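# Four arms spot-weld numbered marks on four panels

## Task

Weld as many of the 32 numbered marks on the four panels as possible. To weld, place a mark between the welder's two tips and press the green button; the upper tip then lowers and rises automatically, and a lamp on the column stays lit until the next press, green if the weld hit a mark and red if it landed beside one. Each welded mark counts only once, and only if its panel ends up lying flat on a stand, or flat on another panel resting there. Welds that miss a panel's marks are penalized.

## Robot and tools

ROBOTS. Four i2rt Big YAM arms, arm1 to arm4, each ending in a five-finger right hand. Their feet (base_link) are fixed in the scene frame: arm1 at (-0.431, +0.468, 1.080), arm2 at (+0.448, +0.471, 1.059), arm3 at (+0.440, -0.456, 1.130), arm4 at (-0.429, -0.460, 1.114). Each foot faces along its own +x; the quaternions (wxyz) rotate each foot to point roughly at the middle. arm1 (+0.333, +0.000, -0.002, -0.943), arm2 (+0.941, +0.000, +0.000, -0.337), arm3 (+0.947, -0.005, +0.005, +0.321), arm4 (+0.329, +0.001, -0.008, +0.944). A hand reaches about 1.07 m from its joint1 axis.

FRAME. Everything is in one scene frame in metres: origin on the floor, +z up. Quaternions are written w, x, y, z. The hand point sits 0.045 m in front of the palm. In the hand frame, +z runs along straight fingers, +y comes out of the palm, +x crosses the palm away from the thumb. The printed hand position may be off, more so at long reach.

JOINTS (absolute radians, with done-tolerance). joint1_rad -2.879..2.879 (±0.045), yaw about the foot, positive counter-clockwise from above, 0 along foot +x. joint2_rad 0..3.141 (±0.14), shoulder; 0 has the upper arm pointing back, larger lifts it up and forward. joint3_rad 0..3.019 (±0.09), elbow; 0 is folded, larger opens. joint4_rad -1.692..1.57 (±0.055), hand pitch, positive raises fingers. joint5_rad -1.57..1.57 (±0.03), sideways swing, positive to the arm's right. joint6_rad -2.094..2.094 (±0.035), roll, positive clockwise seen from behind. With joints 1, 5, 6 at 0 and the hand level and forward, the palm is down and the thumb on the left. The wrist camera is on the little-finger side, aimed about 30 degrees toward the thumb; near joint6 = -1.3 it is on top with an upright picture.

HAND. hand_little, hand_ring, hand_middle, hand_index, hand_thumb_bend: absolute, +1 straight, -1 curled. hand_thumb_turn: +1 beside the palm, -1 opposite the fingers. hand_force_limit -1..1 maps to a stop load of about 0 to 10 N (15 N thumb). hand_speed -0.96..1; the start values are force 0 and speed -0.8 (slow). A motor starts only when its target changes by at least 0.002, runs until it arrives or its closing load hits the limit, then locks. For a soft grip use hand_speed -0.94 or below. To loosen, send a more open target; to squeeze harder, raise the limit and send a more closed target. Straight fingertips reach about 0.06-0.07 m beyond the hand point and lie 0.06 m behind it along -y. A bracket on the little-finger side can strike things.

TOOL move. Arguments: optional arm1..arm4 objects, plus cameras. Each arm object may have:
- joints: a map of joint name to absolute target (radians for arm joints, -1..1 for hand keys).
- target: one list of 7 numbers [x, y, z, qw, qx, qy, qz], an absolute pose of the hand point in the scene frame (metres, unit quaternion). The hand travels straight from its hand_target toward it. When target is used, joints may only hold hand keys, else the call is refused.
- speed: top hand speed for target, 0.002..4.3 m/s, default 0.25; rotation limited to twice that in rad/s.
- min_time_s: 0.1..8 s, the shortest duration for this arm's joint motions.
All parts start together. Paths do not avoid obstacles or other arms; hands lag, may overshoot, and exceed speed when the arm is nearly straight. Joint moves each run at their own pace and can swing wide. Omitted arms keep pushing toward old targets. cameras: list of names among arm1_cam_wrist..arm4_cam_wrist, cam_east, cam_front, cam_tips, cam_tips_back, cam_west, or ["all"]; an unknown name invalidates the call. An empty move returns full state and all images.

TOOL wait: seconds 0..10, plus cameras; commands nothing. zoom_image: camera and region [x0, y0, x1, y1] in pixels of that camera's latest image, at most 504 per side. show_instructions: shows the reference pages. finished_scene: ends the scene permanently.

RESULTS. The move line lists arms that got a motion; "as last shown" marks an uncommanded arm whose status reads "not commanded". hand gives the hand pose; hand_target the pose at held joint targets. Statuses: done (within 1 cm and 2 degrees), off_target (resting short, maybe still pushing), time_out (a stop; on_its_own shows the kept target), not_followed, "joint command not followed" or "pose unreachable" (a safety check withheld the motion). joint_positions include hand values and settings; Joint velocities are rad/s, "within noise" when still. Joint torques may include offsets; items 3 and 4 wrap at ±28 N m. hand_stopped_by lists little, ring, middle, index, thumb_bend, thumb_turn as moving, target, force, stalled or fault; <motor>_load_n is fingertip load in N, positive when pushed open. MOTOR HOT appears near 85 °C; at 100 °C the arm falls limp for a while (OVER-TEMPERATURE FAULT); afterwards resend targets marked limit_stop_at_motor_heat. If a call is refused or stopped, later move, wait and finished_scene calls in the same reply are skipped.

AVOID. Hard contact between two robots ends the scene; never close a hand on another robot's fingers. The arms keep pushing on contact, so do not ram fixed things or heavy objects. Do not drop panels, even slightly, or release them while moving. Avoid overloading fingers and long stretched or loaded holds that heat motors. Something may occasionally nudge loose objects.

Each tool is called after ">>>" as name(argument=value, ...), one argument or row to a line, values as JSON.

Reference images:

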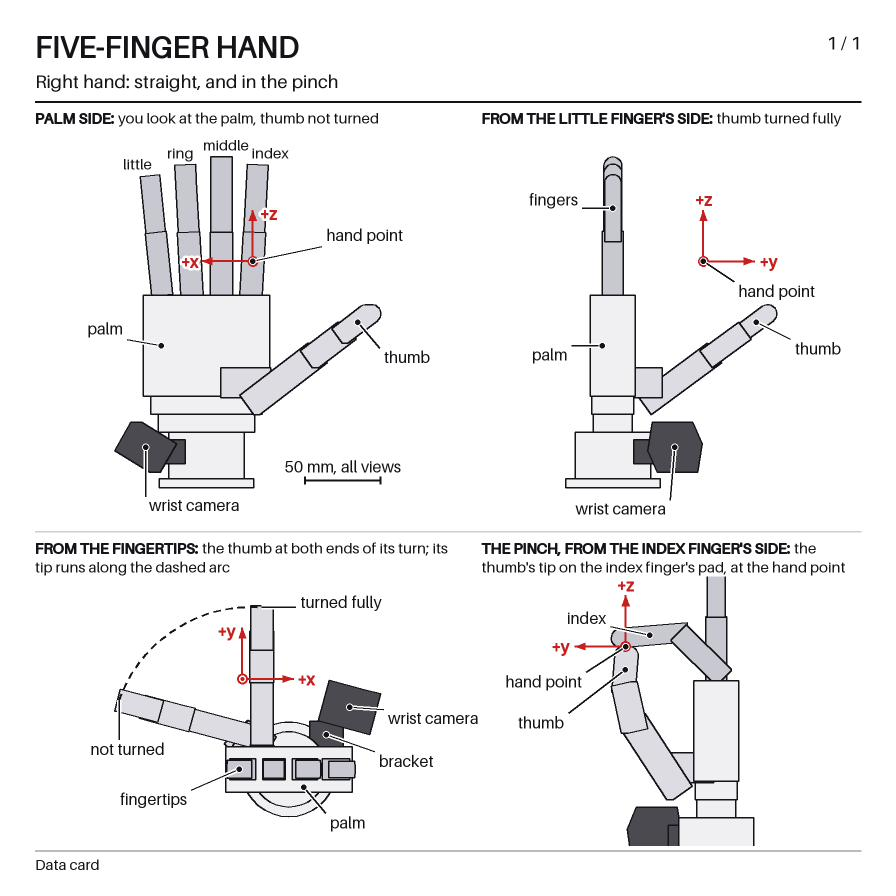

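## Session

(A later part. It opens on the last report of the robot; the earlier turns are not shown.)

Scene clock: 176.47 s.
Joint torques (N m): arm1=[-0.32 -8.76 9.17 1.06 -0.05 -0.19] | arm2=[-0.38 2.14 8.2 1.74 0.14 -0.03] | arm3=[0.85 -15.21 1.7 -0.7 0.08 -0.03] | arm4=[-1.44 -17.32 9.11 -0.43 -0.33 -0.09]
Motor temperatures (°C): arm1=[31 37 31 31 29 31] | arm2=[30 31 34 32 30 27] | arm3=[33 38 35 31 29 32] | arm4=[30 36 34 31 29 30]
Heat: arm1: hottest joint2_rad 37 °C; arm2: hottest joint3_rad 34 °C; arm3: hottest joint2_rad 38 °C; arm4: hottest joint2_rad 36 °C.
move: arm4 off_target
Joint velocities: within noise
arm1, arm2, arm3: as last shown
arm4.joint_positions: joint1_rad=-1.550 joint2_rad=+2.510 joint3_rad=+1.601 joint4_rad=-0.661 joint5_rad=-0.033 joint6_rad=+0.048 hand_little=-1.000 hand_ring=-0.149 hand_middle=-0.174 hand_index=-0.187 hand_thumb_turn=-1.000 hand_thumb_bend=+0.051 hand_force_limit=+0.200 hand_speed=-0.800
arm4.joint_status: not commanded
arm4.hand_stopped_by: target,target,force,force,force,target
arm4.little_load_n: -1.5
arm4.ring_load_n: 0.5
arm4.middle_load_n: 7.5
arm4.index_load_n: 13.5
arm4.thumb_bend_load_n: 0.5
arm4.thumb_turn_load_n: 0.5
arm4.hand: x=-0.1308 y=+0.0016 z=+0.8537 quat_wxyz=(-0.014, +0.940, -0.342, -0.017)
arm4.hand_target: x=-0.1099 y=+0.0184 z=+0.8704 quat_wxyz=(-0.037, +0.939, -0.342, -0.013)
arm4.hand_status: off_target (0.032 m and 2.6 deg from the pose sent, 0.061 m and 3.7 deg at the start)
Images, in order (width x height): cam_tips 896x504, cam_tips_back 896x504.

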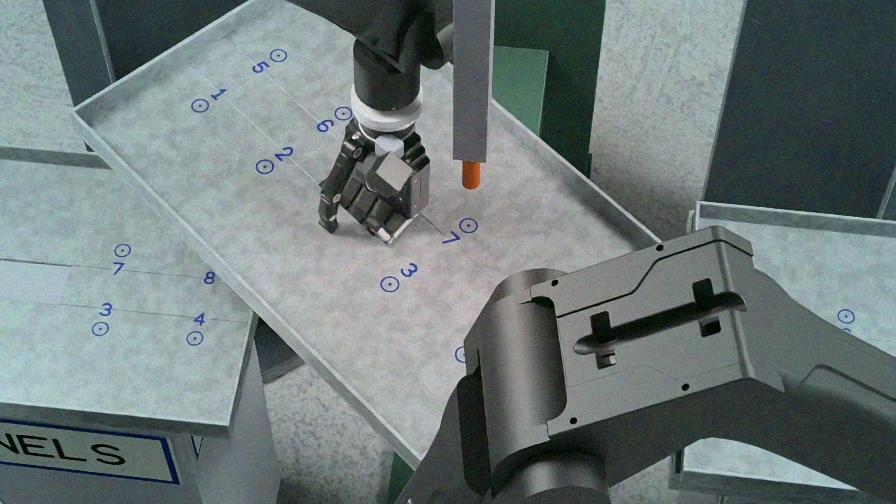

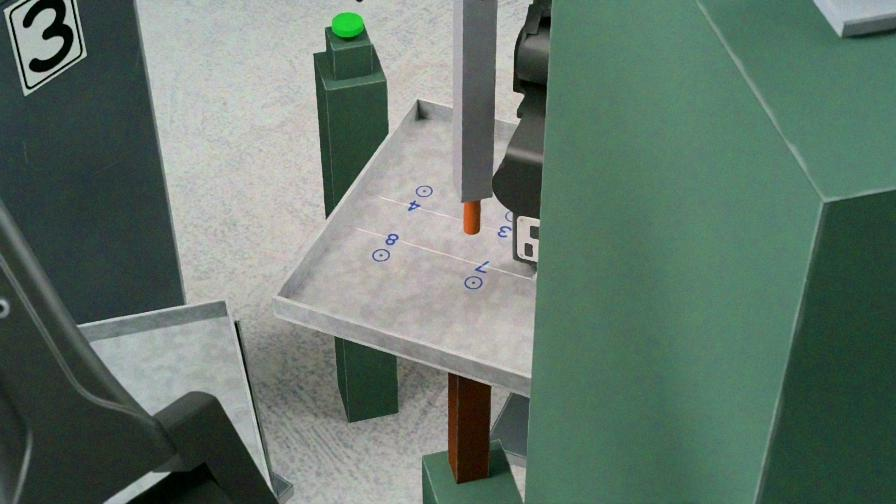

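>>> move(
  arm3={"target": [0.0446, -0.575, 0.803, 0, 0.598, 0.8018, 0], "speed": 0.08},
)

>>> move(
  arm3={"target": [0.0446, -0.575, 0.845, 0, 0.598, 0.8018, 0], "speed": 0.08},
)

>>> wait(
  seconds=1.3,
  cameras=["cam_front", "cam_tips", "cam_tips_back"],
)

Scene clock: 177.93 s.
Joint torques (N m): arm1=[-0.21 -8.64 9.17 1.06 -0.06 -0.18] | arm2=[-0.26 2.14 8.09 1.78 0.13 -0.05] | arm3=[0.09 -12.81 3.26 0.84 0.16 -0.04] | arm4=[-1.44 -17.26 9.09 -0.44 -0.33 -0.09]
Motor temperatures (°C): arm1=[31 37 31 31 29 31] | arm2=[30 31 34 32 30 27] | arm3=[33 38 35 31 29 32] | arm4=[30 36 34 31 29 30]
Heat: arm1: hottest joint2_rad 37 °C; arm2: hottest joint3_rad 34 °C; arm3: hottest joint2_rad 38 °C; arm4: hottest joint2_rad 36 °C.
move: arm3 off_target
Joint velocities: within noise
arm1.joint_positions: joint1_rad=-0.296 joint2_rad=+1.291 joint3_rad=+1.211 joint4_rad=-0.891 joint5_rad=+0.004 joint6_rad=+0.993 hand_little=+1.000 hand_ring=+1.000 hand_middle=+1.000 hand_index=+1.000 hand_thumb_turn=-1.000 hand_thumb_bend=+0.300 hand_force_limit=+0.200 hand_speed=+0.400
arm1.joint_status: not commanded
arm1.hand_stopped_by: target,target,target,target,target,target
arm1.little_load_n: 0.0
arm1.ring_load_n: 0.0
arm1.middle_load_n: 0.0
arm1.index_load_n: 0.5
arm1.thumb_bend_load_n: 0.0
arm1.thumb_turn_load_n: 0.0
arm1.hand: x=-0.8787 y=+0.2170 z=+1.3370 quat_wxyz=(+0.029, -0.848, -0.441, +0.293)
arm1.hand_target: x=-0.8754 y=+0.2207 z=+1.3256 quat_wxyz=(+0.030, -0.849, -0.448, +0.280)
arm1.hand_status: not commanded
arm2.joint_positions: joint1_rad=-0.413 joint2_rad=+0.614 joint3_rad=+1.410 joint4_rad=-1.513 joint5_rad=+0.233 joint6_rad=-1.260 hand_little=+1.000 hand_ring=+1.000 hand_middle=+1.000 hand_index=+1.000 hand_thumb_turn=+1.000 hand_thumb_bend=+1.000 hand_force_limit=+0.000 hand_speed=-0.800
arm2.joint_status: not commanded
arm2.hand_stopped_by: target,target,target,target,target,target
arm2.little_load_n: 0.0
arm2.ring_load_n: 0.0
arm2.middle_load_n: 0.0
arm2.index_load_n: 0.0
arm2.thumb_bend_load_n: 0.0
arm2.thumb_turn_load_n: 0.0
arm2.hand: x=+0.4459 y=+0.2709 z=+1.5344 quat_wxyz=(+0.256, +0.656, -0.623, +0.339)
arm2.hand_target: x=+0.4459 y=+0.2710 z=+1.5429 quat_wxyz=(+0.260, +0.652, -0.621, +0.348)
arm2.hand_status: not commanded
arm3.joint_positions: joint1_rad=+2.704 joint2_rad=+2.480 joint3_rad=+1.194 joint4_rad=-0.312 joint5_rad=+0.008 joint6_rad=-0.064 hand_little=-1.000 hand_ring=-1.000 hand_middle=-1.000 hand_index=+1.000 hand_thumb_turn=+1.000 hand_thumb_bend=+1.000 hand_force_limit=+0.000 hand_speed=+0.000
arm3.joint_status: not commanded
arm3.hand_stopped_by: target,target,target,target,target,target
arm3.little_load_n: 0.0
arm3.ring_load_n: 0.0
arm3.middle_load_n: 0.0
arm3.index_load_n: -4.0
arm3.thumb_bend_load_n: 0.0
arm3.thumb_turn_load_n: 0.0
arm3.hand: x=+0.0514 y=-0.5704 z=+0.8106 quat_wxyz=(+0.006, +0.602, +0.799, +0.006)
arm3.hand_target: x=+0.0447 y=-0.5751 z=+0.8034 quat_wxyz=(+0.000, +0.598, +0.802, +0.000)
arm3.hand_status: off_target (0.011 m and 1.1 deg from the pose sent, 0.038 m and 0.8 deg at the start)
arm4: as last shown
arm4.little_load_n: -1.0
arm4.ring_load_n: 1.0
arm4.index_load_n: 13.0
arm4.thumb_turn_load_n: 0.0
arm4.hand: x=-0.1308 y=+0.0015 z=+0.8537 quat_wxyz=(-0.014, +0.940, -0.342, -0.017)
pictures: none

Scene clock: 179.10 s.
Joint torques (N m): arm1=[-0.32 -8.64 9.21 1.06 -0.05 -0.17] | arm2=[-0.44 2.14 8.17 1.8 0.13 -0.05] | arm3=[0.97 -15.85 1.94 -0.61 0.12 -0.07] | arm4=[-1.44 -17.85 8.72 -0.51 -1.1 -0.08]
Motor temperatures (°C): arm1=[31 37 31 31 29 31] | arm2=[30 31 34 32 30 27] | arm3=[33 38 35 31 29 32] | arm4=[30 36 34 31 29 30]
Heat: arm1: hottest joint2_rad 37 °C; arm2: hottest joint3_rad 34 °C; arm3: hottest joint2_rad 38 °C; arm4: hottest joint2_rad 36 °C.
move: arm3 done
Joint velocities: within noise
arm1, arm2, arm4: as last shown
arm1.index_load_n: 0.0
arm2.ring_load_n: -0.5
arm3.joint_positions: joint1_rad=+2.704 joint2_rad=+2.404 joint3_rad=+1.170 joint4_rad=-0.339 joint5_rad=+0.008 joint6_rad=-0.064 hand_little=-1.000 hand_ring=-1.000 hand_middle=-1.000 hand_index=+1.000 hand_thumb_turn=+1.000 hand_thumb_bend=+1.000 hand_force_limit=+0.000 hand_speed=+0.000
arm3.joint_status: not commanded
arm3.hand_stopped_by: target,target,target,target,target,target
arm3.little_load_n: 0.5
arm3.ring_load_n: 0.0
arm3.middle_load_n: 0.0
arm3.index_load_n: 0.0
arm3.thumb_bend_load_n: 0.0
arm3.thumb_turn_load_n: 0.0
arm3.hand: x=+0.0410 y=-0.5724 z=+0.8403 quat_wxyz=(-0.002, +0.602, +0.799, -0.004)
arm3.hand_target: x=+0.0445 y=-0.5750 z=+0.8449 quat_wxyz=(+0.000, +0.598, +0.802, +0.000)
arm3.hand_status: done (0.006 m and 0.7 deg from the pose sent, 0.035 m and 1.1 deg at the start)
arm4.joint_positions: joint1_rad=-1.549 joint2_rad=+2.519 joint3_rad=+1.605 joint4_rad=-0.659 joint5_rad=-0.014 joint6_rad=+0.047 hand_little=-1.000 hand_ring=-0.150 hand_middle=-0.174 hand_index=-0.187 hand_thumb_turn=-1.000 hand_thumb_bend=+0.051 hand_force_limit=+0.200 hand_speed=-0.800
arm4.little_load_n: -4.5
arm4.ring_load_n: 0.0
arm4.middle_load_n: 10.5
arm4.index_load_n: 18.0
arm4.hand: x=-0.1289 y=-0.0009 z=+0.8491 quat_wxyz=(-0.010, +0.940, -0.341, -0.009)
arm4.hand_target: x=-0.1100 y=+0.0183 z=+0.8703 quat_wxyz=(-0.037, +0.939, -0.342, -0.013)
pictures: none

Scene clock: 180.40 s.
Joint torques (N m): arm1=[-0.32 -8.76 9.2 1.07 -0.05 -0.19] | arm2=[-0.21 2.43 8.18 1.69 0.13 -0.06] | arm3=[0.67 -15.56 2.02 -0.5 0.1 -0.03] | arm4=[-1.2 -17.79 8.46 -0.36 -0.62 -0.08]
Motor temperatures (°C): arm1=[31 37 31 31 29 31] | arm2=[30 31 34 32 30 27] | arm3=[33 38 35 31 29 32] | arm4=[30 36 34 31 29 30]
Heat: arm1: hottest joint2_rad 37 °C; arm2: hottest joint3_rad 34 °C; arm3: hottest joint2_rad 38 °C; arm4: hottest joint2_rad 36 °C.
Joint velocities: within noise
arm1.joint_positions: joint1_rad=-0.296 joint2_rad=+1.291 joint3_rad=+1.211 joint4_rad=-0.891 joint5_rad=+0.004 joint6_rad=+0.993 hand_little=+1.000 hand_ring=+1.000 hand_middle=+1.000 hand_index=+1.000 hand_thumb_turn=-1.000 hand_thumb_bend=+0.300 hand_force_limit=+0.200 hand_speed=+0.400
arm1.joint_status: not commanded
arm1.hand_stopped_by: target,target,target,target,target,target
arm1.little_load_n: 0.0
arm1.ring_load_n: 0.0
arm1.middle_load_n: 0.0
arm1.index_load_n: 0.0
arm1.thumb_bend_load_n: 0.0
arm1.thumb_turn_load_n: 0.0
arm1.hand: x=-0.8787 y=+0.2170 z=+1.3370 quat_wxyz=(+0.029, -0.848, -0.441, +0.293)
arm1.hand_target: x=-0.8754 y=+0.2207 z=+1.3256 quat_wxyz=(+0.030, -0.849, -0.448, +0.280)
arm1.hand_status: not commanded
arm2.joint_positions: joint1_rad=-0.413 joint2_rad=+0.614 joint3_rad=+1.410 joint4_rad=-1.513 joint5_rad=+0.233 joint6_rad=-1.260 hand_little=+1.000 hand_ring=+1.000 hand_middle=+1.000 hand_index=+1.000 hand_thumb_turn=+1.000 hand_thumb_bend=+1.000 hand_force_limit=+0.000 hand_speed=-0.800
arm2.joint_status: not commanded
arm2.hand_stopped_by: target,target,target,target,target,target
arm2.little_load_n: 0.0
arm2.ring_load_n: 0.0
arm2.middle_load_n: 0.0
arm2.index_load_n: 0.0
arm2.thumb_bend_load_n: 0.0
arm2.thumb_turn_load_n: 0.0
arm2.hand: x=+0.4459 y=+0.2709 z=+1.5344 quat_wxyz=(+0.256, +0.656, -0.623, +0.339)
arm2.hand_target: x=+0.4459 y=+0.2710 z=+1.5429 quat_wxyz=(+0.260, +0.652, -0.621, +0.348)
arm2.hand_status: not commanded
arm3.joint_positions: joint1_rad=+2.704 joint2_rad=+2.404 joint3_rad=+1.170 joint4_rad=-0.339 joint5_rad=+0.008 joint6_rad=-0.064 hand_little=-1.000 hand_ring=-1.000 hand_middle=-1.000 hand_index=+1.000 hand_thumb_turn=+1.000 hand_thumb_bend=+1.000 hand_force_limit=+0.000 hand_speed=+0.000
arm3.joint_status: not commanded
arm3.hand_stopped_by: target,target,target,target,target,target
arm3.little_load_n: 0.0
arm3.ring_load_n: 0.0
arm3.middle_load_n: 0.0
arm3.index_load_n: 0.0
arm3.thumb_bend_load_n: 0.0
arm3.thumb_turn_load_n: 0.0
arm3.hand: x=+0.0410 y=-0.5724 z=+0.8403 quat_wxyz=(-0.002, +0.602, +0.799, -0.004)
arm3.hand_target: x=+0.0445 y=-0.5750 z=+0.8449 quat_wxyz=(+0.000, +0.598, +0.802, +0.000)
arm3.hand_status: done (0.006 m and 0.7 deg from the pose sent, 0.035 m and 1.1 deg at the start)
arm4.joint_positions: joint1_rad=-1.549 joint2_rad=+2.517 joint3_rad=+1.609 joint4_rad=-0.665 joint5_rad=-0.026 joint6_rad=+0.047 hand_little=-1.000 hand_ring=-0.150 hand_middle=-0.174 hand_index=-0.187 hand_thumb_turn=-1.000 hand_thumb_bend=+0.051 hand_force_limit=+0.200 hand_speed=-0.800
arm4.joint_status: not commanded
arm4.hand_stopped_by: target,target,force,force,force,target
arm4.little_load_n: -3.5
arm4.ring_load_n: 0.0
arm4.middle_load_n: 8.0
arm4.index_load_n: 15.0
arm4.thumb_bend_load_n: 0.5
arm4.thumb_turn_load_n: 0.0
arm4.hand: x=-0.1301 y=+0.0013 z=+0.8513 quat_wxyz=(-0.011, +0.940, -0.341, -0.014)
arm4.hand_target: x=-0.1100 y=+0.0184 z=+0.8705 quat_wxyz=(-0.037, +0.939, -0.342, -0.013)
arm4.hand_status: not commanded
wait: 1.30 s; at rest by 0.27 s
Images, in order (width x height): cam_front 896x504, cam_tips 896x504, cam_tips_back 896x504.

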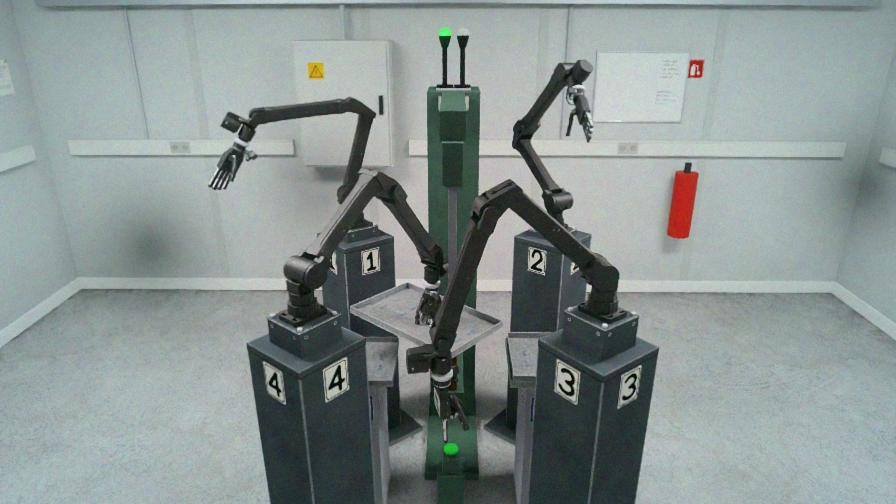

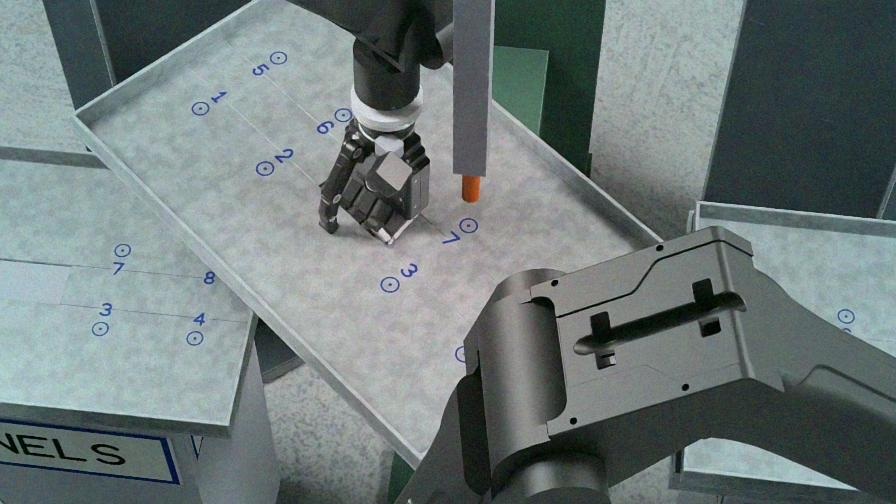

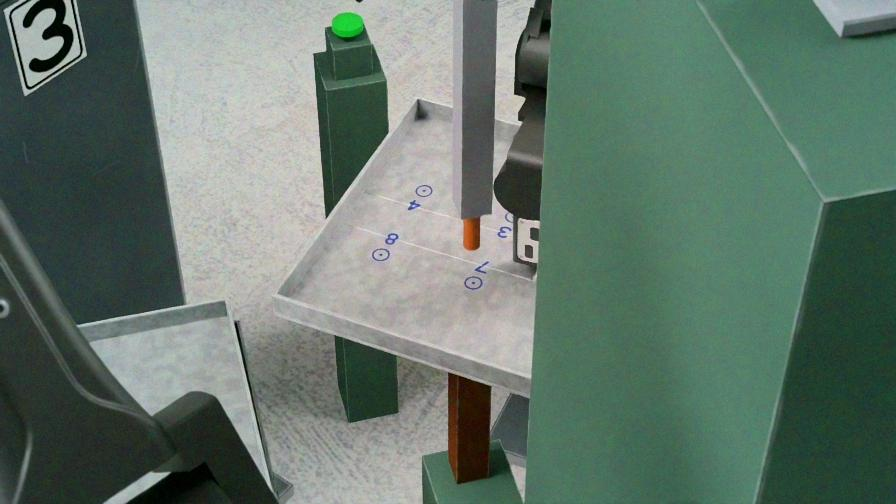

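>>> move(
  arm4={"target": [-0.18, -0.04, 0.88, -0.0355, 0.9239, -0.3827, -0.013], "speed": 0.2},
)

>>> move(
  arm4={"target": [-0.13, -0.165, 0.885, -0.0355, 0.9239, -0.3827, -0.013], "speed": 0.25},
)

>>> move(
  arm4={"target": [-0.0033, -0.1301, 0.885, -0.0324, 0.9063, -0.4226, -0.0085], "speed": 0.2},
  cameras=["cam_tips"],
)

>>> move(
  arm4={"target": [0.0037, -0.0901, 0.8698, -0.0324, 0.9063, -0.4226, -0.0085], "speed": 0.1},
  cameras=["cam_tips", "cam_tips_back"],
)

Scene clock: 187.40 s.
Joint torques (N m): arm1=[-0.26 -8.53 9.2 1.06 -0.05 -0.18] | arm2=[-0.26 2.37 8.18 1.74 0.13 -0.04] | arm3=[0.26 -15.62 1.8 -0.61 0.08 -0.06] | arm4=[0.85 -17.44 4.44 -0.01 -0.3 0.13]
Motor temperatures (°C): arm1=[31 37 32 31 29 31] | arm2=[30 31 34 32 29 27] | arm3=[33 38 34 31 29 32] | arm4=[30 37 34 31 29 30]
Heat: arm1: hottest joint2_rad 37 °C; arm2: hottest joint3_rad 34 °C; arm3: hottest joint2_rad 38 °C; arm4: hottest joint2_rad 37 °C.
move: arm4 off_target
Joint velocities: within noise
arm1, arm2, arm3: as last shown
arm1.thumb_turn_load_n: -0.5
arm4.joint_positions: joint1_rad=-1.545 joint2_rad=+2.385 joint3_rad=+1.281 joint4_rad=-0.481 joint5_rad=-0.030 joint6_rad=+0.138 hand_little=-1.000 hand_ring=-0.149 hand_middle=-0.174 hand_index=-0.187 hand_thumb_turn=-1.000 hand_thumb_bend=+0.051 hand_force_limit=+0.200 hand_speed=-0.800
arm4.joint_status: not commanded
arm4.hand_stopped_by: target,target,force,force,force,target
arm4.little_load_n: -1.5
arm4.ring_load_n: 1.0
arm4.middle_load_n: 8.0
arm4.index_load_n: 12.5
arm4.thumb_bend_load_n: 0.5
arm4.thumb_turn_load_n: 0.0
arm4.hand: x=-0.1892 y=-0.0643 z=+0.8553 quat_wxyz=(-0.005, +0.924, -0.382, -0.018)
arm4.hand_target: x=-0.1805 y=-0.0407 z=+0.8797 quat_wxyz=(-0.035, +0.923, -0.382, -0.013)
arm4.hand_status: off_target (0.036 m and 3.5 deg from the pose sent, 0.071 m and 5.8 deg at the start)
pictures: none

Scene clock: 188.80 s.
Joint torques (N m): arm1=[-0.32 -8.76 9.21 1.09 -0.06 -0.18] | arm2=[-0.32 2.14 8.13 1.76 0.13 -0.06] | arm3=[0.03 -15.15 2.07 -0.65 0.07 0] | arm4=[0.26 -16.15 3.48 0.02 -0.24 -0.1]
Motor temperatures (°C): arm1=[31 37 32 31 29 31] | arm2=[30 31 34 32 29 27] | arm3=[33 38 34 31 29 32] | arm4=[30 37 34 31 29 30]
Heat: arm1: hottest joint2_rad 37 °C; arm2: hottest joint3_rad 34 °C; arm3: hottest joint2_rad 38 °C; arm4: hottest joint2_rad 37 °C.
move: arm4 off_target
Joint velocities: within noise
arm1, arm2, arm3: as last shown
arm1.thumb_turn_load_n: 0.0
arm2.ring_load_n: 0.5
arm3.thumb_bend_load_n: -0.5
arm4.joint_positions: joint1_rad=-1.789 joint2_rad=+2.305 joint3_rad=+1.092 joint4_rad=-0.385 joint5_rad=-0.041 joint6_rad=-0.079 hand_little=-1.000 hand_ring=-0.149 hand_middle=-0.174 hand_index=-0.187 hand_thumb_turn=-1.000 hand_thumb_bend=+0.051 hand_force_limit=+0.200 hand_speed=-0.800
arm4.joint_status: not commanded
arm4.hand_stopped_by: target,target,force,force,force,target
arm4.little_load_n: -0.5
arm4.ring_load_n: 2.0
arm4.middle_load_n: 7.5
arm4.index_load_n: 11.5
arm4.thumb_bend_load_n: 0.5
arm4.thumb_turn_load_n: 0.0
arm4.hand: x=-0.1468 y=-0.1840 z=+0.8630 quat_wxyz=(-0.006, +0.919, -0.394, -0.026)
arm4.hand_target: x=-0.1306 y=-0.1654 z=+0.8845 quat_wxyz=(-0.035, +0.923, -0.382, -0.013)
arm4.hand_status: off_target (0.034 m and 4.0 deg from the pose sent, 0.121 m and 3.5 deg at the start)
pictures: none

Scene clock: 190.13 s.
Joint torques (N m): arm1=[-0.26 -8.64 9.18 1.05 -0.06 -0.19] | arm2=[-0.62 2.26 8.14 1.77 0.13 -0.04] | arm3=[0.79 -15.33 1.69 -0.62 0.19 -0.02] | arm4=[0.03 -17.55 8.08 -0.42 -0.18 -0.09]
Motor temperatures (°C): arm1=[31 37 32 31 29 31] | arm2=[30 31 34 32 29 27] | arm3=[33 38 34 31 29 32] | arm4=[30 37 34 31 29 30]
Heat: arm1: hottest joint2_rad 37 °C; arm2: hottest joint3_rad 34 °C; arm3: hottest joint2_rad 38 °C; arm4: hottest joint2_rad 37 °C.
move: arm4 off_target
Joint velocities: within noise
arm1, arm2, arm3: as last shown
arm2.ring_load_n: 0.0
arm2.thumb_turn_load_n: 0.5
arm4.joint_positions: joint1_rad=-1.874 joint2_rad=+2.443 joint3_rad=+1.479 joint4_rad=-0.630 joint5_rad=-0.032 joint6_rad=-0.090 hand_little=-1.000 hand_ring=-0.149 hand_middle=-0.174 hand_index=-0.187 hand_thumb_turn=-1.000 hand_thumb_bend=+0.051 hand_force_limit=+0.200 hand_speed=-0.800
arm4.joint_status: not commanded
arm4.hand_stopped_by: target,target,force,force,force,target
arm4.little_load_n: -0.5
arm4.ring_load_n: 2.0
arm4.middle_load_n: 7.5
arm4.index_load_n: 11.5
arm4.thumb_bend_load_n: 0.5
arm4.thumb_turn_load_n: 0.0
arm4.hand: x=-0.0285 y=-0.1465 z=+0.8633 quat_wxyz=(-0.007, +0.904, -0.428, -0.022)
arm4.hand_target: x=-0.0039 y=-0.1306 z=+0.8855 quat_wxyz=(-0.033, +0.906, -0.422, -0.008)
arm4.hand_status: off_target (0.037 m and 3.4 deg from the pose sent, 0.155 m and 5.1 deg at the start)
Images, in order (width x height): cam_tips 896x504.

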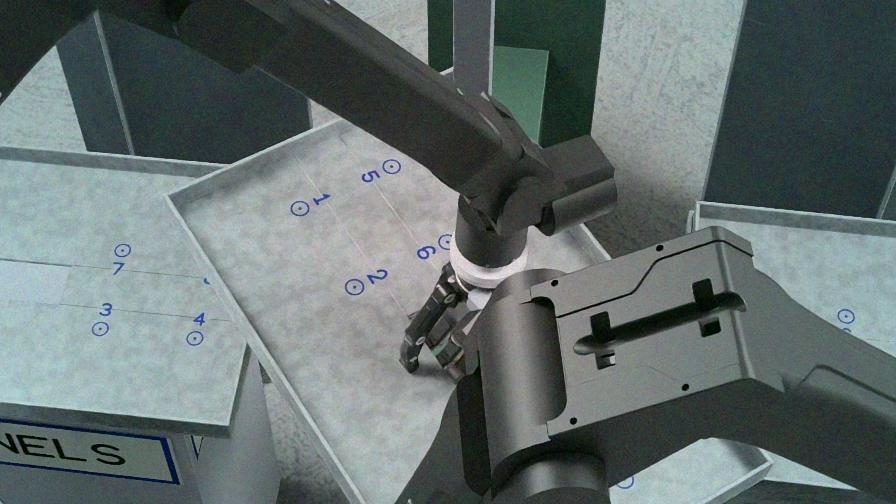

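Scene clock: 191.17 s.
Joint torques (N m): arm1=[-0.32 -8.64 9.18 1.05 -0.05 -0.19] | arm2=[-0.32 2.02 8.2 1.69 0.14 -0.05] | arm3=[0.56 -15.33 1.91 -0.76 0.12 -0.07] | arm4=[0.44 -18.08 9.11 -0.5 -0.11 0.17]
Motor temperatures (°C): arm1=[31 37 32 31 29 31] | arm2=[30 31 34 32 29 27] | arm3=[33 38 34 31 29 32] | arm4=[30 37 34 31 29 30]
Heat: arm1: hottest joint2_rad 37 °C; arm2: hottest joint3_rad 34 °C; arm3: hottest joint2_rad 38 °C; arm4: hottest joint2_rad 37 °C.
move: arm4 off_target
Joint velocities: within noise
arm1, arm2, arm3: as last shown
arm2.thumb_turn_load_n: 0.0
arm3.ring_load_n: 0.5
arm3.thumb_bend_load_n: 0.0
arm4.joint_positions: joint1_rad=-1.837 joint2_rad=+2.519 joint3_rad=+1.596 joint4_rad=-0.671 joint5_rad=-0.034 joint6_rad=-0.069 hand_little=-1.000 hand_ring=-0.149 hand_middle=-0.174 hand_index=-0.187 hand_thumb_turn=-1.000 hand_thumb_bend=+0.051 hand_force_limit=+0.200 hand_speed=-0.800
arm4.joint_status: not commanded
arm4.hand_stopped_by: target,target,force,force,force,target
arm4.little_load_n: 0.0
arm4.ring_load_n: 2.5
arm4.middle_load_n: 7.5
arm4.index_load_n: 11.0
arm4.thumb_bend_load_n: 1.0
arm4.thumb_turn_load_n: 0.0
arm4.hand: x=-0.0196 y=-0.1146 z=+0.8473 quat_wxyz=(-0.006, +0.907, -0.420, -0.023)
arm4.hand_target: x=+0.0026 y=-0.0907 z=+0.8705 quat_wxyz=(-0.033, +0.906, -0.422, -0.009)
arm4.hand_status: off_target (0.041 m and 3.4 deg from the pose sent, 0.065 m and 3.4 deg at the start)
Images, in order (width x height): cam_tips 896x504, cam_tips_back 896x504.

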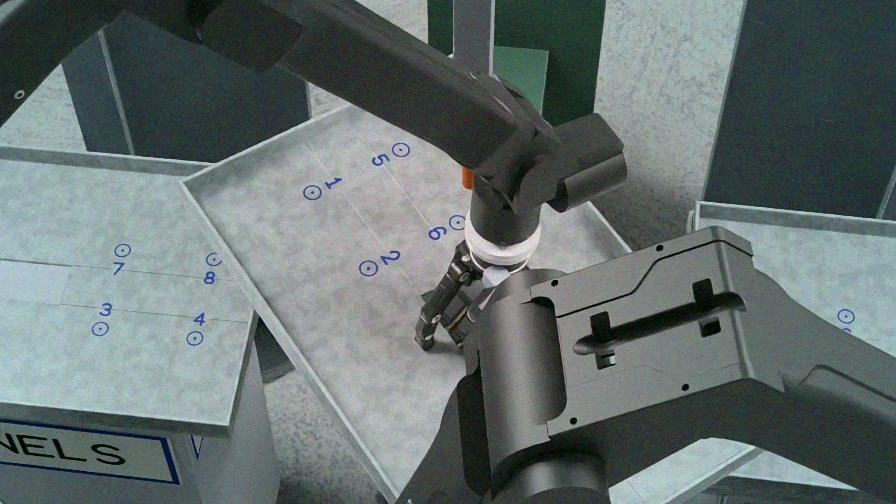

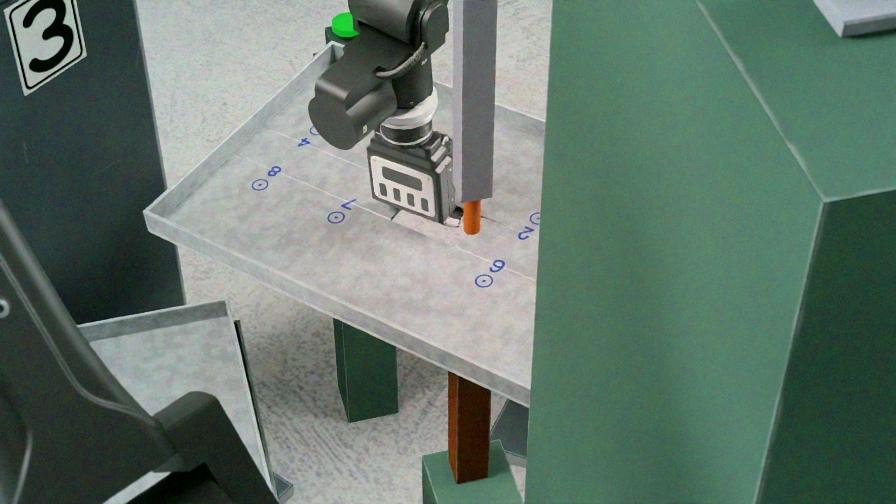

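>>> move(
  arm4={"target": [0.0097, -0.1311, 0.885, -0.0324, 0.9063, -0.4226, -0.0085], "speed": 0.15},
)

>>> move(
  arm4={"target": [0.0167, -0.0931, 0.8698, -0.0324, 0.9063, -0.4226, -0.0085], "speed": 0.1},
  cameras=["cam_tips", "cam_tips_back"],
)

>>> zoom_image(
  camera="cam_tips",
  region=[400, 150, 540, 290],
)

>>> zoom_image(
  camera="cam_tips_back",
  region=[380, 180, 560, 360],
)

Scene clock: 192.53 s.
Joint torques (N m): arm1=[-0.26 -8.82 9.22 1.05 -0.06 -0.18] | arm2=[-0.5 2.02 8.16 1.7 0.15 -0.04] | arm3=[0.97 -15.38 1.87 -0.64 0.11 -0.05] | arm4=[-0.38 -20.42 5.7 -0.08 -0.13 -0.12]
Motor temperatures (°C): arm1=[31 37 32 31 29 31] | arm2=[30 31 34 32 29 27] | arm3=[33 38 34 31 29 32] | arm4=[30 37 34 31 29 30]
Heat: arm1: hottest joint2_rad 37 °C; arm2: hottest joint3_rad 34 °C; arm3: hottest joint2_rad 38 °C; arm4: hottest joint2_rad 37 °C.
move: arm4 off_target
Joint velocities: within noise
arm1, arm2, arm3: as last shown
arm2.ring_load_n: 0.5
arm3.ring_load_n: 0.0
arm4.joint_positions: joint1_rad=-1.885 joint2_rad=+2.498 joint3_rad=+1.547 joint4_rad=-0.663 joint5_rad=-0.034 joint6_rad=-0.101 hand_little=-1.000 hand_ring=-0.149 hand_middle=-0.174 hand_index=-0.187 hand_thumb_turn=-1.000 hand_thumb_bend=+0.051 hand_force_limit=+0.200 hand_speed=-0.800
arm4.joint_status: not commanded
arm4.hand_stopped_by: target,target,force,force,force,target
arm4.little_load_n: 0.0
arm4.ring_load_n: 2.5
arm4.middle_load_n: 7.5
arm4.index_load_n: 11.5
arm4.thumb_bend_load_n: 0.5
arm4.thumb_turn_load_n: 0.0
arm4.hand: x=-0.0179 y=-0.1462 z=+0.8491 quat_wxyz=(+0.001, +0.903, -0.428, -0.028)
arm4.hand_target: x=+0.0088 y=-0.1316 z=+0.8846 quat_wxyz=(-0.032, +0.906, -0.422, -0.008)
arm4.hand_status: off_target (0.048 m and 4.5 deg from the pose sent, 0.050 m and 3.4 deg at the start)
pictures: none

Scene clock: 193.63 s.
Joint torques (N m): arm1=[-0.32 -8.64 9.2 1.06 -0.07 -0.18] | arm2=[-0.38 2.02 8.2 1.85 0.13 -0.07] | arm3=[0.62 -15.68 1.76 -0.8 0.11 -0.06] | arm4=[0.09 -18.32 9.25 -0.44 -0.13 0.16]
Motor temperatures (°C): arm1=[31 37 32 31 29 31] | arm2=[30 31 34 32 29 27] | arm3=[33 38 34 31 29 32] | arm4=[30 37 34 31 29 30]
Heat: arm1: hottest joint2_rad 37 °C; arm2: hottest joint3_rad 34 °C; arm3: hottest joint2_rad 38 °C; arm4: hottest joint2_rad 37 °C.
move: arm4 off_target
Joint velocities: within noise
arm1, arm2, arm3: as last shown
arm2.ring_load_n: 0.0
arm4.joint_positions: joint1_rad=-1.850 joint2_rad=+2.534 joint3_rad=+1.634 joint4_rad=-0.694 joint5_rad=-0.034 joint6_rad=-0.084 hand_little=-1.000 hand_ring=-0.149 hand_middle=-0.174 hand_index=-0.187 hand_thumb_turn=-1.000 hand_thumb_bend=+0.051 hand_force_limit=+0.200 hand_speed=-0.800
arm4.joint_status: not commanded
arm4.hand_stopped_by: target,target,force,force,force,target
arm4.little_load_n: 0.0
arm4.ring_load_n: 2.5
arm4.middle_load_n: 7.5
arm4.index_load_n: 11.0
arm4.thumb_bend_load_n: 1.0
arm4.thumb_turn_load_n: 0.0
arm4.hand: x=-0.0079 y=-0.1156 z=+0.8472 quat_wxyz=(-0.006, +0.908, -0.419, -0.023)
arm4.hand_target: x=+0.0158 y=-0.0938 z=+0.8707 quat_wxyz=(-0.033, +0.906, -0.422, -0.009)
arm4.hand_status: off_target (0.040 m and 3.4 deg from the pose sent, 0.067 m and 4.5 deg at the start)
Images, in order (width x height): cam_tips 896x504, cam_tips_back 896x504.

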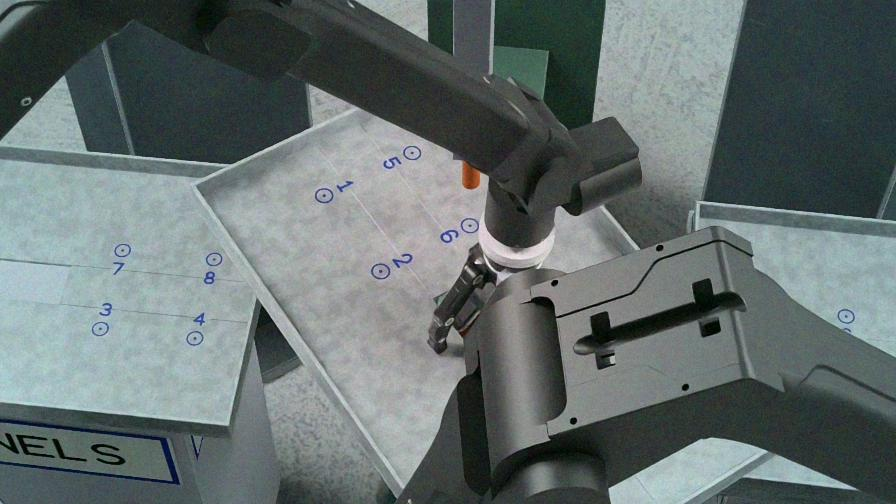

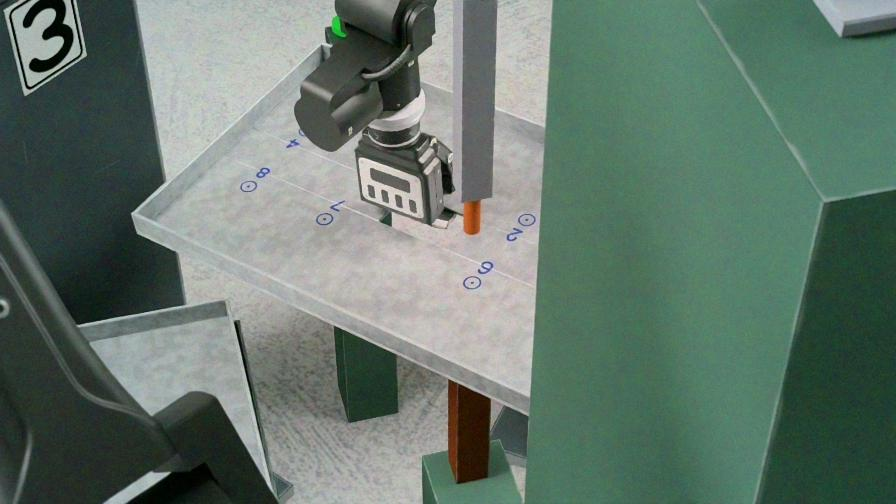

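Scaled by 3.600.

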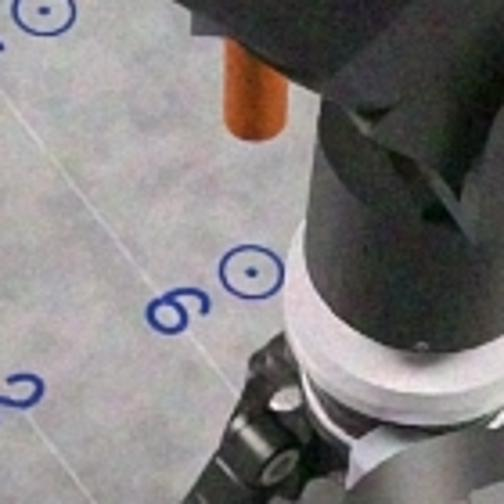

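Scaled by 2.800.

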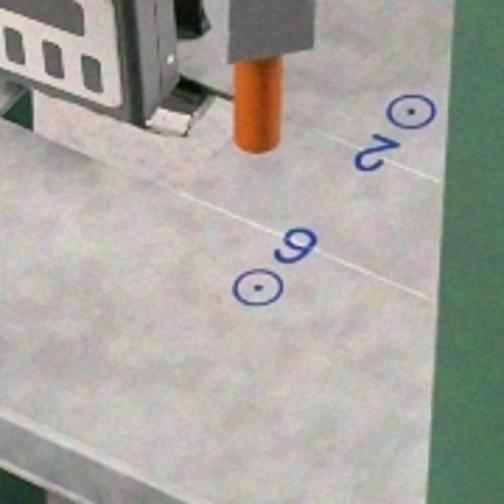

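>>> move(
  arm3={"target": [0.0446, -0.575, 0.803, 0, 0.598, 0.8018, 0], "speed": 0.1},
)

>>> move(
  arm3={"target": [0.0446, -0.575, 0.845, 0, 0.598, 0.8018, 0], "speed": 0.1},
)

>>> wait(
  seconds=1.4,
  cameras=["cam_front", "cam_tips", "cam_tips_back"],
)

Scene clock: 194.87 s.
Joint torques (N m): arm1=[-0.15 -8.76 9.21 1.07 -0.06 -0.19] | arm2=[-0.15 2.08 8.1 1.69 0.13 -0.04] | arm3=[-0.15 -13.16 3.29 0.4 0.13 -0.05] | arm4=[0.32 -18.26 9.24 -0.47 -0.13 0.15]
Motor temperatures (°C): arm1=[31 37 32 31 29 31] | arm2=[30 31 34 32 29 27] | arm3=[33 38 34 31 29 32] | arm4=[30 37 34 31 29 30]
Heat: arm1: hottest joint2_rad 37 °C; arm2: hottest joint3_rad 34 °C; arm3: hottest joint2_rad 38 °C; arm4: hottest joint2_rad 37 °C.
move: arm3 done
Joint velocities: within noise
arm1, arm2, arm4: as last shown
arm3.joint_positions: joint1_rad=+2.704 joint2_rad=+2.480 joint3_rad=+1.196 joint4_rad=-0.310 joint5_rad=+0.008 joint6_rad=-0.064 hand_little=-1.000 hand_ring=-1.000 hand_middle=-1.000 hand_index=+1.000 hand_thumb_turn=+1.000 hand_thumb_bend=+1.000 hand_force_limit=+0.000 hand_speed=+0.000
arm3.joint_status: not commanded
arm3.hand_stopped_by: target,target,target,target,target,target
arm3.little_load_n: 0.5
arm3.ring_load_n: 0.0
arm3.middle_load_n: 0.0
arm3.index_load_n: -3.5
arm3.thumb_bend_load_n: 0.0
arm3.thumb_turn_load_n: 0.0
arm3.hand: x=+0.0503 y=-0.5706 z=+0.8106 quat_wxyz=(+0.005, +0.601, +0.799, +0.005)
arm3.hand_target: x=+0.0448 y=-0.5749 z=+0.8033 quat_wxyz=(+0.000, +0.598, +0.801, +0.000)
arm3.hand_status: done (0.010 m and 1.0 deg from the pose sent, 0.038 m and 0.7 deg at the start)
arm4.thumb_bend_load_n: 0.5
arm4.hand: x=-0.0079 y=-0.1156 z=+0.8472 quat_wxyz=(-0.006, +0.907, -0.420, -0.023)
arm4.hand_target: x=+0.0158 y=-0.0938 z=+0.8706 quat_wxyz=(-0.033, +0.906, -0.422, -0.009)
pictures: none

Scene clock: 195.97 s.
Joint torques (N m): arm1=[-0.38 -8.64 9.21 1.06 -0.06 -0.18] | arm2=[-0.32 2.37 8.13 1.72 0.15 -0.06] | arm3=[0.79 -15.27 2.15 -0.7 0.15 -0.06] | arm4=[0.21 -18.32 9.2 -0.43 -0.96 0.13]
Motor temperatures (°C): arm1=[31 37 32 31 29 31] | arm2=[30 31 34 32 29 27] | arm3=[33 38 34 31 29 32] | arm4=[30 37 34 31 29 30]
Heat: arm1: hottest joint2_rad 37 °C; arm2: hottest joint3_rad 34 °C; arm3: hottest joint2_rad 38 °C; arm4: hottest joint2_rad 37 °C.
move: arm3 done
Joint velocities: within noise
arm1.joint_positions: joint1_rad=-0.296 joint2_rad=+1.291 joint3_rad=+1.211 joint4_rad=-0.891 joint5_rad=+0.004 joint6_rad=+0.993 hand_little=+1.000 hand_ring=+1.000 hand_middle=+1.000 hand_index=+1.000 hand_thumb_turn=-1.000 hand_thumb_bend=+0.300 hand_force_limit=+0.200 hand_speed=+0.400
arm1.joint_status: not commanded
arm1.hand_stopped_by: target,target,target,target,target,target
arm1.little_load_n: 0.0
arm1.ring_load_n: 0.0
arm1.middle_load_n: 0.0
arm1.index_load_n: 0.0
arm1.thumb_bend_load_n: 0.0
arm1.thumb_turn_load_n: 0.0
arm1.hand: x=-0.8787 y=+0.2170 z=+1.3370 quat_wxyz=(+0.029, -0.848, -0.441, +0.293)
arm1.hand_target: x=-0.8754 y=+0.2207 z=+1.3256 quat_wxyz=(+0.030, -0.849, -0.448, +0.280)
arm1.hand_status: not commanded
arm2.joint_positions: joint1_rad=-0.413 joint2_rad=+0.614 joint3_rad=+1.410 joint4_rad=-1.513 joint5_rad=+0.233 joint6_rad=-1.260 hand_little=+1.000 hand_ring=+1.000 hand_middle=+1.000 hand_index=+1.000 hand_thumb_turn=+1.000 hand_thumb_bend=+1.000 hand_force_limit=+0.000 hand_speed=-0.800
arm2.joint_status: not commanded
arm2.hand_stopped_by: target,target,target,target,target,target
arm2.little_load_n: 0.0
arm2.ring_load_n: 0.0
arm2.middle_load_n: 0.0
arm2.index_load_n: 0.0
arm2.thumb_bend_load_n: 0.0
arm2.thumb_turn_load_n: 0.0
arm2.hand: x=+0.4459 y=+0.2709 z=+1.5344 quat_wxyz=(+0.256, +0.656, -0.623, +0.339)
arm2.hand_target: x=+0.4459 y=+0.2710 z=+1.5429 quat_wxyz=(+0.260, +0.652, -0.621, +0.348)
arm2.hand_status: not commanded
arm3.joint_positions: joint1_rad=+2.704 joint2_rad=+2.403 joint3_rad=+1.170 joint4_rad=-0.339 joint5_rad=+0.008 joint6_rad=-0.064 hand_little=-1.000 hand_ring=-1.000 hand_middle=-1.000 hand_index=+1.000 hand_thumb_turn=+1.000 hand_thumb_bend=+1.000 hand_force_limit=+0.000 hand_speed=+0.000
arm3.joint_status: not commanded
arm3.hand_stopped_by: target,target,target,target,target,target
arm3.little_load_n: 0.0
arm3.ring_load_n: 0.0
arm3.middle_load_n: 0.0
arm3.index_load_n: 0.0
arm3.thumb_bend_load_n: 0.0
arm3.thumb_turn_load_n: 0.0
arm3.hand: x=+0.0409 y=-0.5724 z=+0.8406 quat_wxyz=(-0.002, +0.602, +0.799, -0.004)
arm3.hand_target: x=+0.0445 y=-0.5749 z=+0.8449 quat_wxyz=(+0.000, +0.598, +0.802, +0.000)
arm3.hand_status: done (0.006 m and 0.7 deg from the pose sent, 0.035 m and 1.0 deg at the start)
arm4: as last shown
arm4.joint_positions: joint1_rad=-1.848 joint2_rad=+2.534 joint3_rad=+1.634 joint4_rad=-0.694 joint5_rad=-0.013 joint6_rad=-0.082 hand_little=-1.000 hand_ring=-0.149 hand_middle=-0.174 hand_index=-0.186 hand_thumb_turn=-1.000 hand_thumb_bend=+0.051 hand_force_limit=+0.200 hand_speed=-0.800
arm4.little_load_n: -4.5
arm4.ring_load_n: 1.0
arm4.middle_load_n: 13.5
arm4.index_load_n: 19.0
arm4.thumb_bend_load_n: 0.0
arm4.hand: x=-0.0061 y=-0.1175 z=+0.8467 quat_wxyz=(-0.001, +0.908, -0.419, -0.014)
arm4.hand_target: x=+0.0158 y=-0.0937 z=+0.8707 quat_wxyz=(-0.033, +0.906, -0.422, -0.009)
pictures: none

Scene clock: 197.37 s.
Joint torques (N m): arm1=[-0.32 -8.7 9.2 1.06 -0.05 -0.18] | arm2=[-0.38 2.49 8.21 1.78 0.13 -0.05] | arm3=[0.91 -15.62 1.8 -0.65 0.11 -0.05] | arm4=[0.26 -18.37 9.09 -0.39 -0.1 0.13]
Motor temperatures (°C): arm1=[31 37 32 31 29 31] | arm2=[30 31 34 32 29 27] | arm3=[33 38 34 31 29 32] | arm4=[30 37 34 31 29 30]
Heat: arm1: hottest joint2_rad 37 °C; arm2: hottest joint3_rad 34 °C; arm3: hottest joint2_rad 38 °C; arm4: hottest joint2_rad 37 °C.
Joint velocities: within noise
arm1.joint_positions: joint1_rad=-0.296 joint2_rad=+1.291 joint3_rad=+1.211 joint4_rad=-0.891 joint5_rad=+0.004 joint6_rad=+0.993 hand_little=+1.000 hand_ring=+1.000 hand_middle=+1.000 hand_index=+1.000 hand_thumb_turn=-1.000 hand_thumb_bend=+0.300 hand_force_limit=+0.200 hand_speed=+0.400
arm1.joint_status: not commanded
arm1.hand_stopped_by: target,target,target,target,target,target
arm1.little_load_n: 0.0
arm1.ring_load_n: 0.0
arm1.middle_load_n: 0.0
arm1.index_load_n: 0.0
arm1.thumb_bend_load_n: 0.0
arm1.thumb_turn_load_n: 0.0
arm1.hand: x=-0.8787 y=+0.2170 z=+1.3370 quat_wxyz=(+0.029, -0.848, -0.441, +0.293)
arm1.hand_target: x=-0.8754 y=+0.2207 z=+1.3256 quat_wxyz=(+0.030, -0.849, -0.448, +0.280)
arm1.hand_status: not commanded
arm2.joint_positions: joint1_rad=-0.413 joint2_rad=+0.614 joint3_rad=+1.410 joint4_rad=-1.513 joint5_rad=+0.233 joint6_rad=-1.260 hand_little=+1.000 hand_ring=+1.000 hand_middle=+1.000 hand_index=+1.000 hand_thumb_turn=+1.000 hand_thumb_bend=+1.000 hand_force_limit=+0.000 hand_speed=-0.800
arm2.joint_status: not commanded
arm2.hand_stopped_by: target,target,target,target,target,target
arm2.little_load_n: 0.0
arm2.ring_load_n: 0.0
arm2.middle_load_n: 0.0
arm2.index_load_n: 0.0
arm2.thumb_bend_load_n: 0.0
arm2.thumb_turn_load_n: 0.0
arm2.hand: x=+0.4459 y=+0.2709 z=+1.5344 quat_wxyz=(+0.256, +0.656, -0.623, +0.339)
arm2.hand_target: x=+0.4459 y=+0.2710 z=+1.5429 quat_wxyz=(+0.260, +0.652, -0.621, +0.348)
arm2.hand_status: not commanded
arm3.joint_positions: joint1_rad=+2.704 joint2_rad=+2.403 joint3_rad=+1.170 joint4_rad=-0.339 joint5_rad=+0.008 joint6_rad=-0.064 hand_little=-1.000 hand_ring=-1.000 hand_middle=-1.000 hand_index=+1.000 hand_thumb_turn=+1.000 hand_thumb_bend=+1.000 hand_force_limit=+0.000 hand_speed=+0.000
arm3.joint_status: not commanded
arm3.hand_stopped_by: target,target,target,target,target,target
arm3.little_load_n: 0.0
arm3.ring_load_n: 0.5
arm3.middle_load_n: 0.0
arm3.index_load_n: 0.0
arm3.thumb_bend_load_n: 0.0
arm3.thumb_turn_load_n: 0.5
arm3.hand: x=+0.0409 y=-0.5724 z=+0.8406 quat_wxyz=(-0.002, +0.602, +0.799, -0.004)
arm3.hand_target: x=+0.0445 y=-0.5749 z=+0.8449 quat_wxyz=(+0.000, +0.598, +0.802, +0.000)
arm3.hand_status: done (0.006 m and 0.7 deg from the pose sent, 0.035 m and 1.0 deg at the start)
arm4.joint_positions: joint1_rad=-1.848 joint2_rad=+2.535 joint3_rad=+1.635 joint4_rad=-0.696 joint5_rad=-0.034 joint6_rad=-0.081 hand_little=-1.000 hand_ring=-0.149 hand_middle=-0.174 hand_index=-0.187 hand_thumb_turn=-1.000 hand_thumb_bend=+0.051 hand_force_limit=+0.200 hand_speed=-0.800
arm4.joint_status: not commanded
arm4.hand_stopped_by: target,target,force,force,force,target
arm4.little_load_n: 0.0
arm4.ring_load_n: 3.0
arm4.middle_load_n: 9.5
arm4.index_load_n: 14.0
arm4.thumb_bend_load_n: 0.0
arm4.thumb_turn_load_n: 0.0
arm4.hand: x=-0.0086 y=-0.1142 z=+0.8471 quat_wxyz=(-0.006, +0.907, -0.420, -0.023)
arm4.hand_target: x=+0.0159 y=-0.0937 z=+0.8707 quat_wxyz=(-0.033, +0.906, -0.422, -0.009)
arm4.hand_status: not commanded
wait: 1.40 s; at rest by 0.27 s
Images, in order (width x height): cam_front 896x504, cam_tips 896x504, cam_tips_back 896x504.

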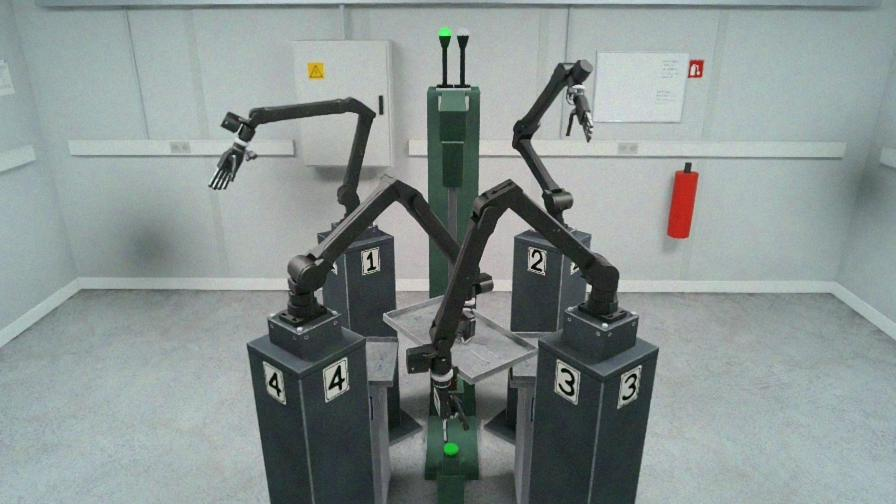

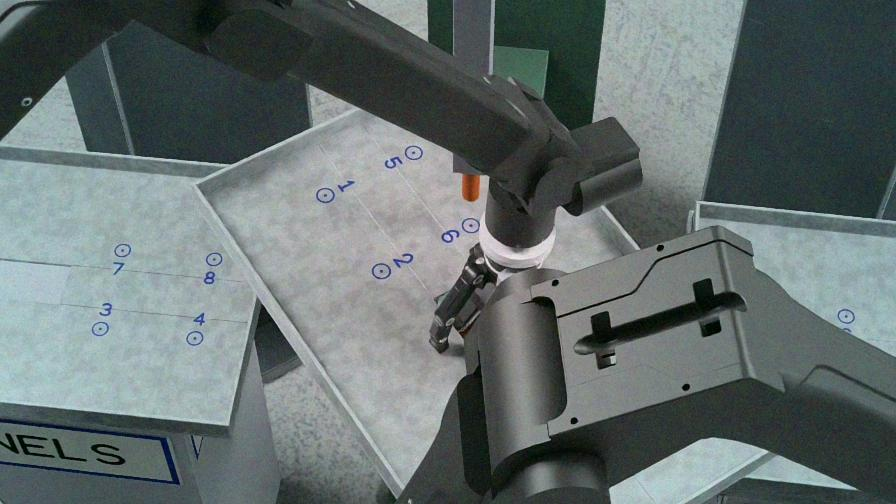

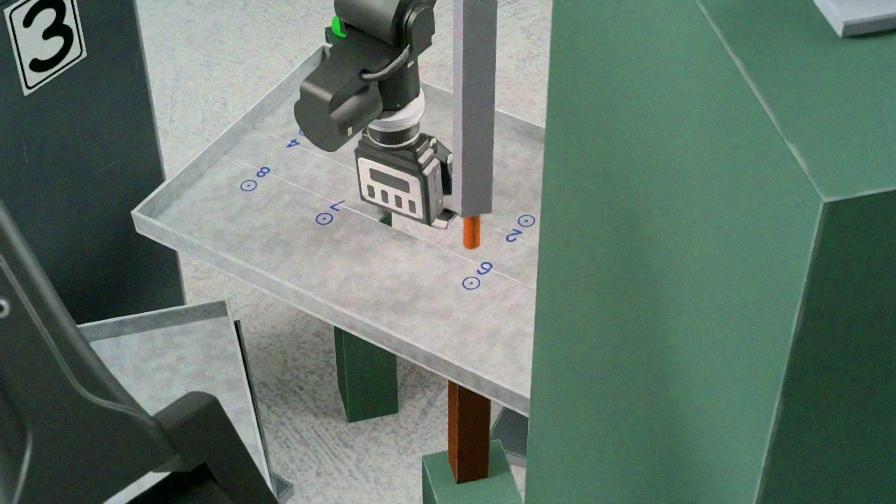

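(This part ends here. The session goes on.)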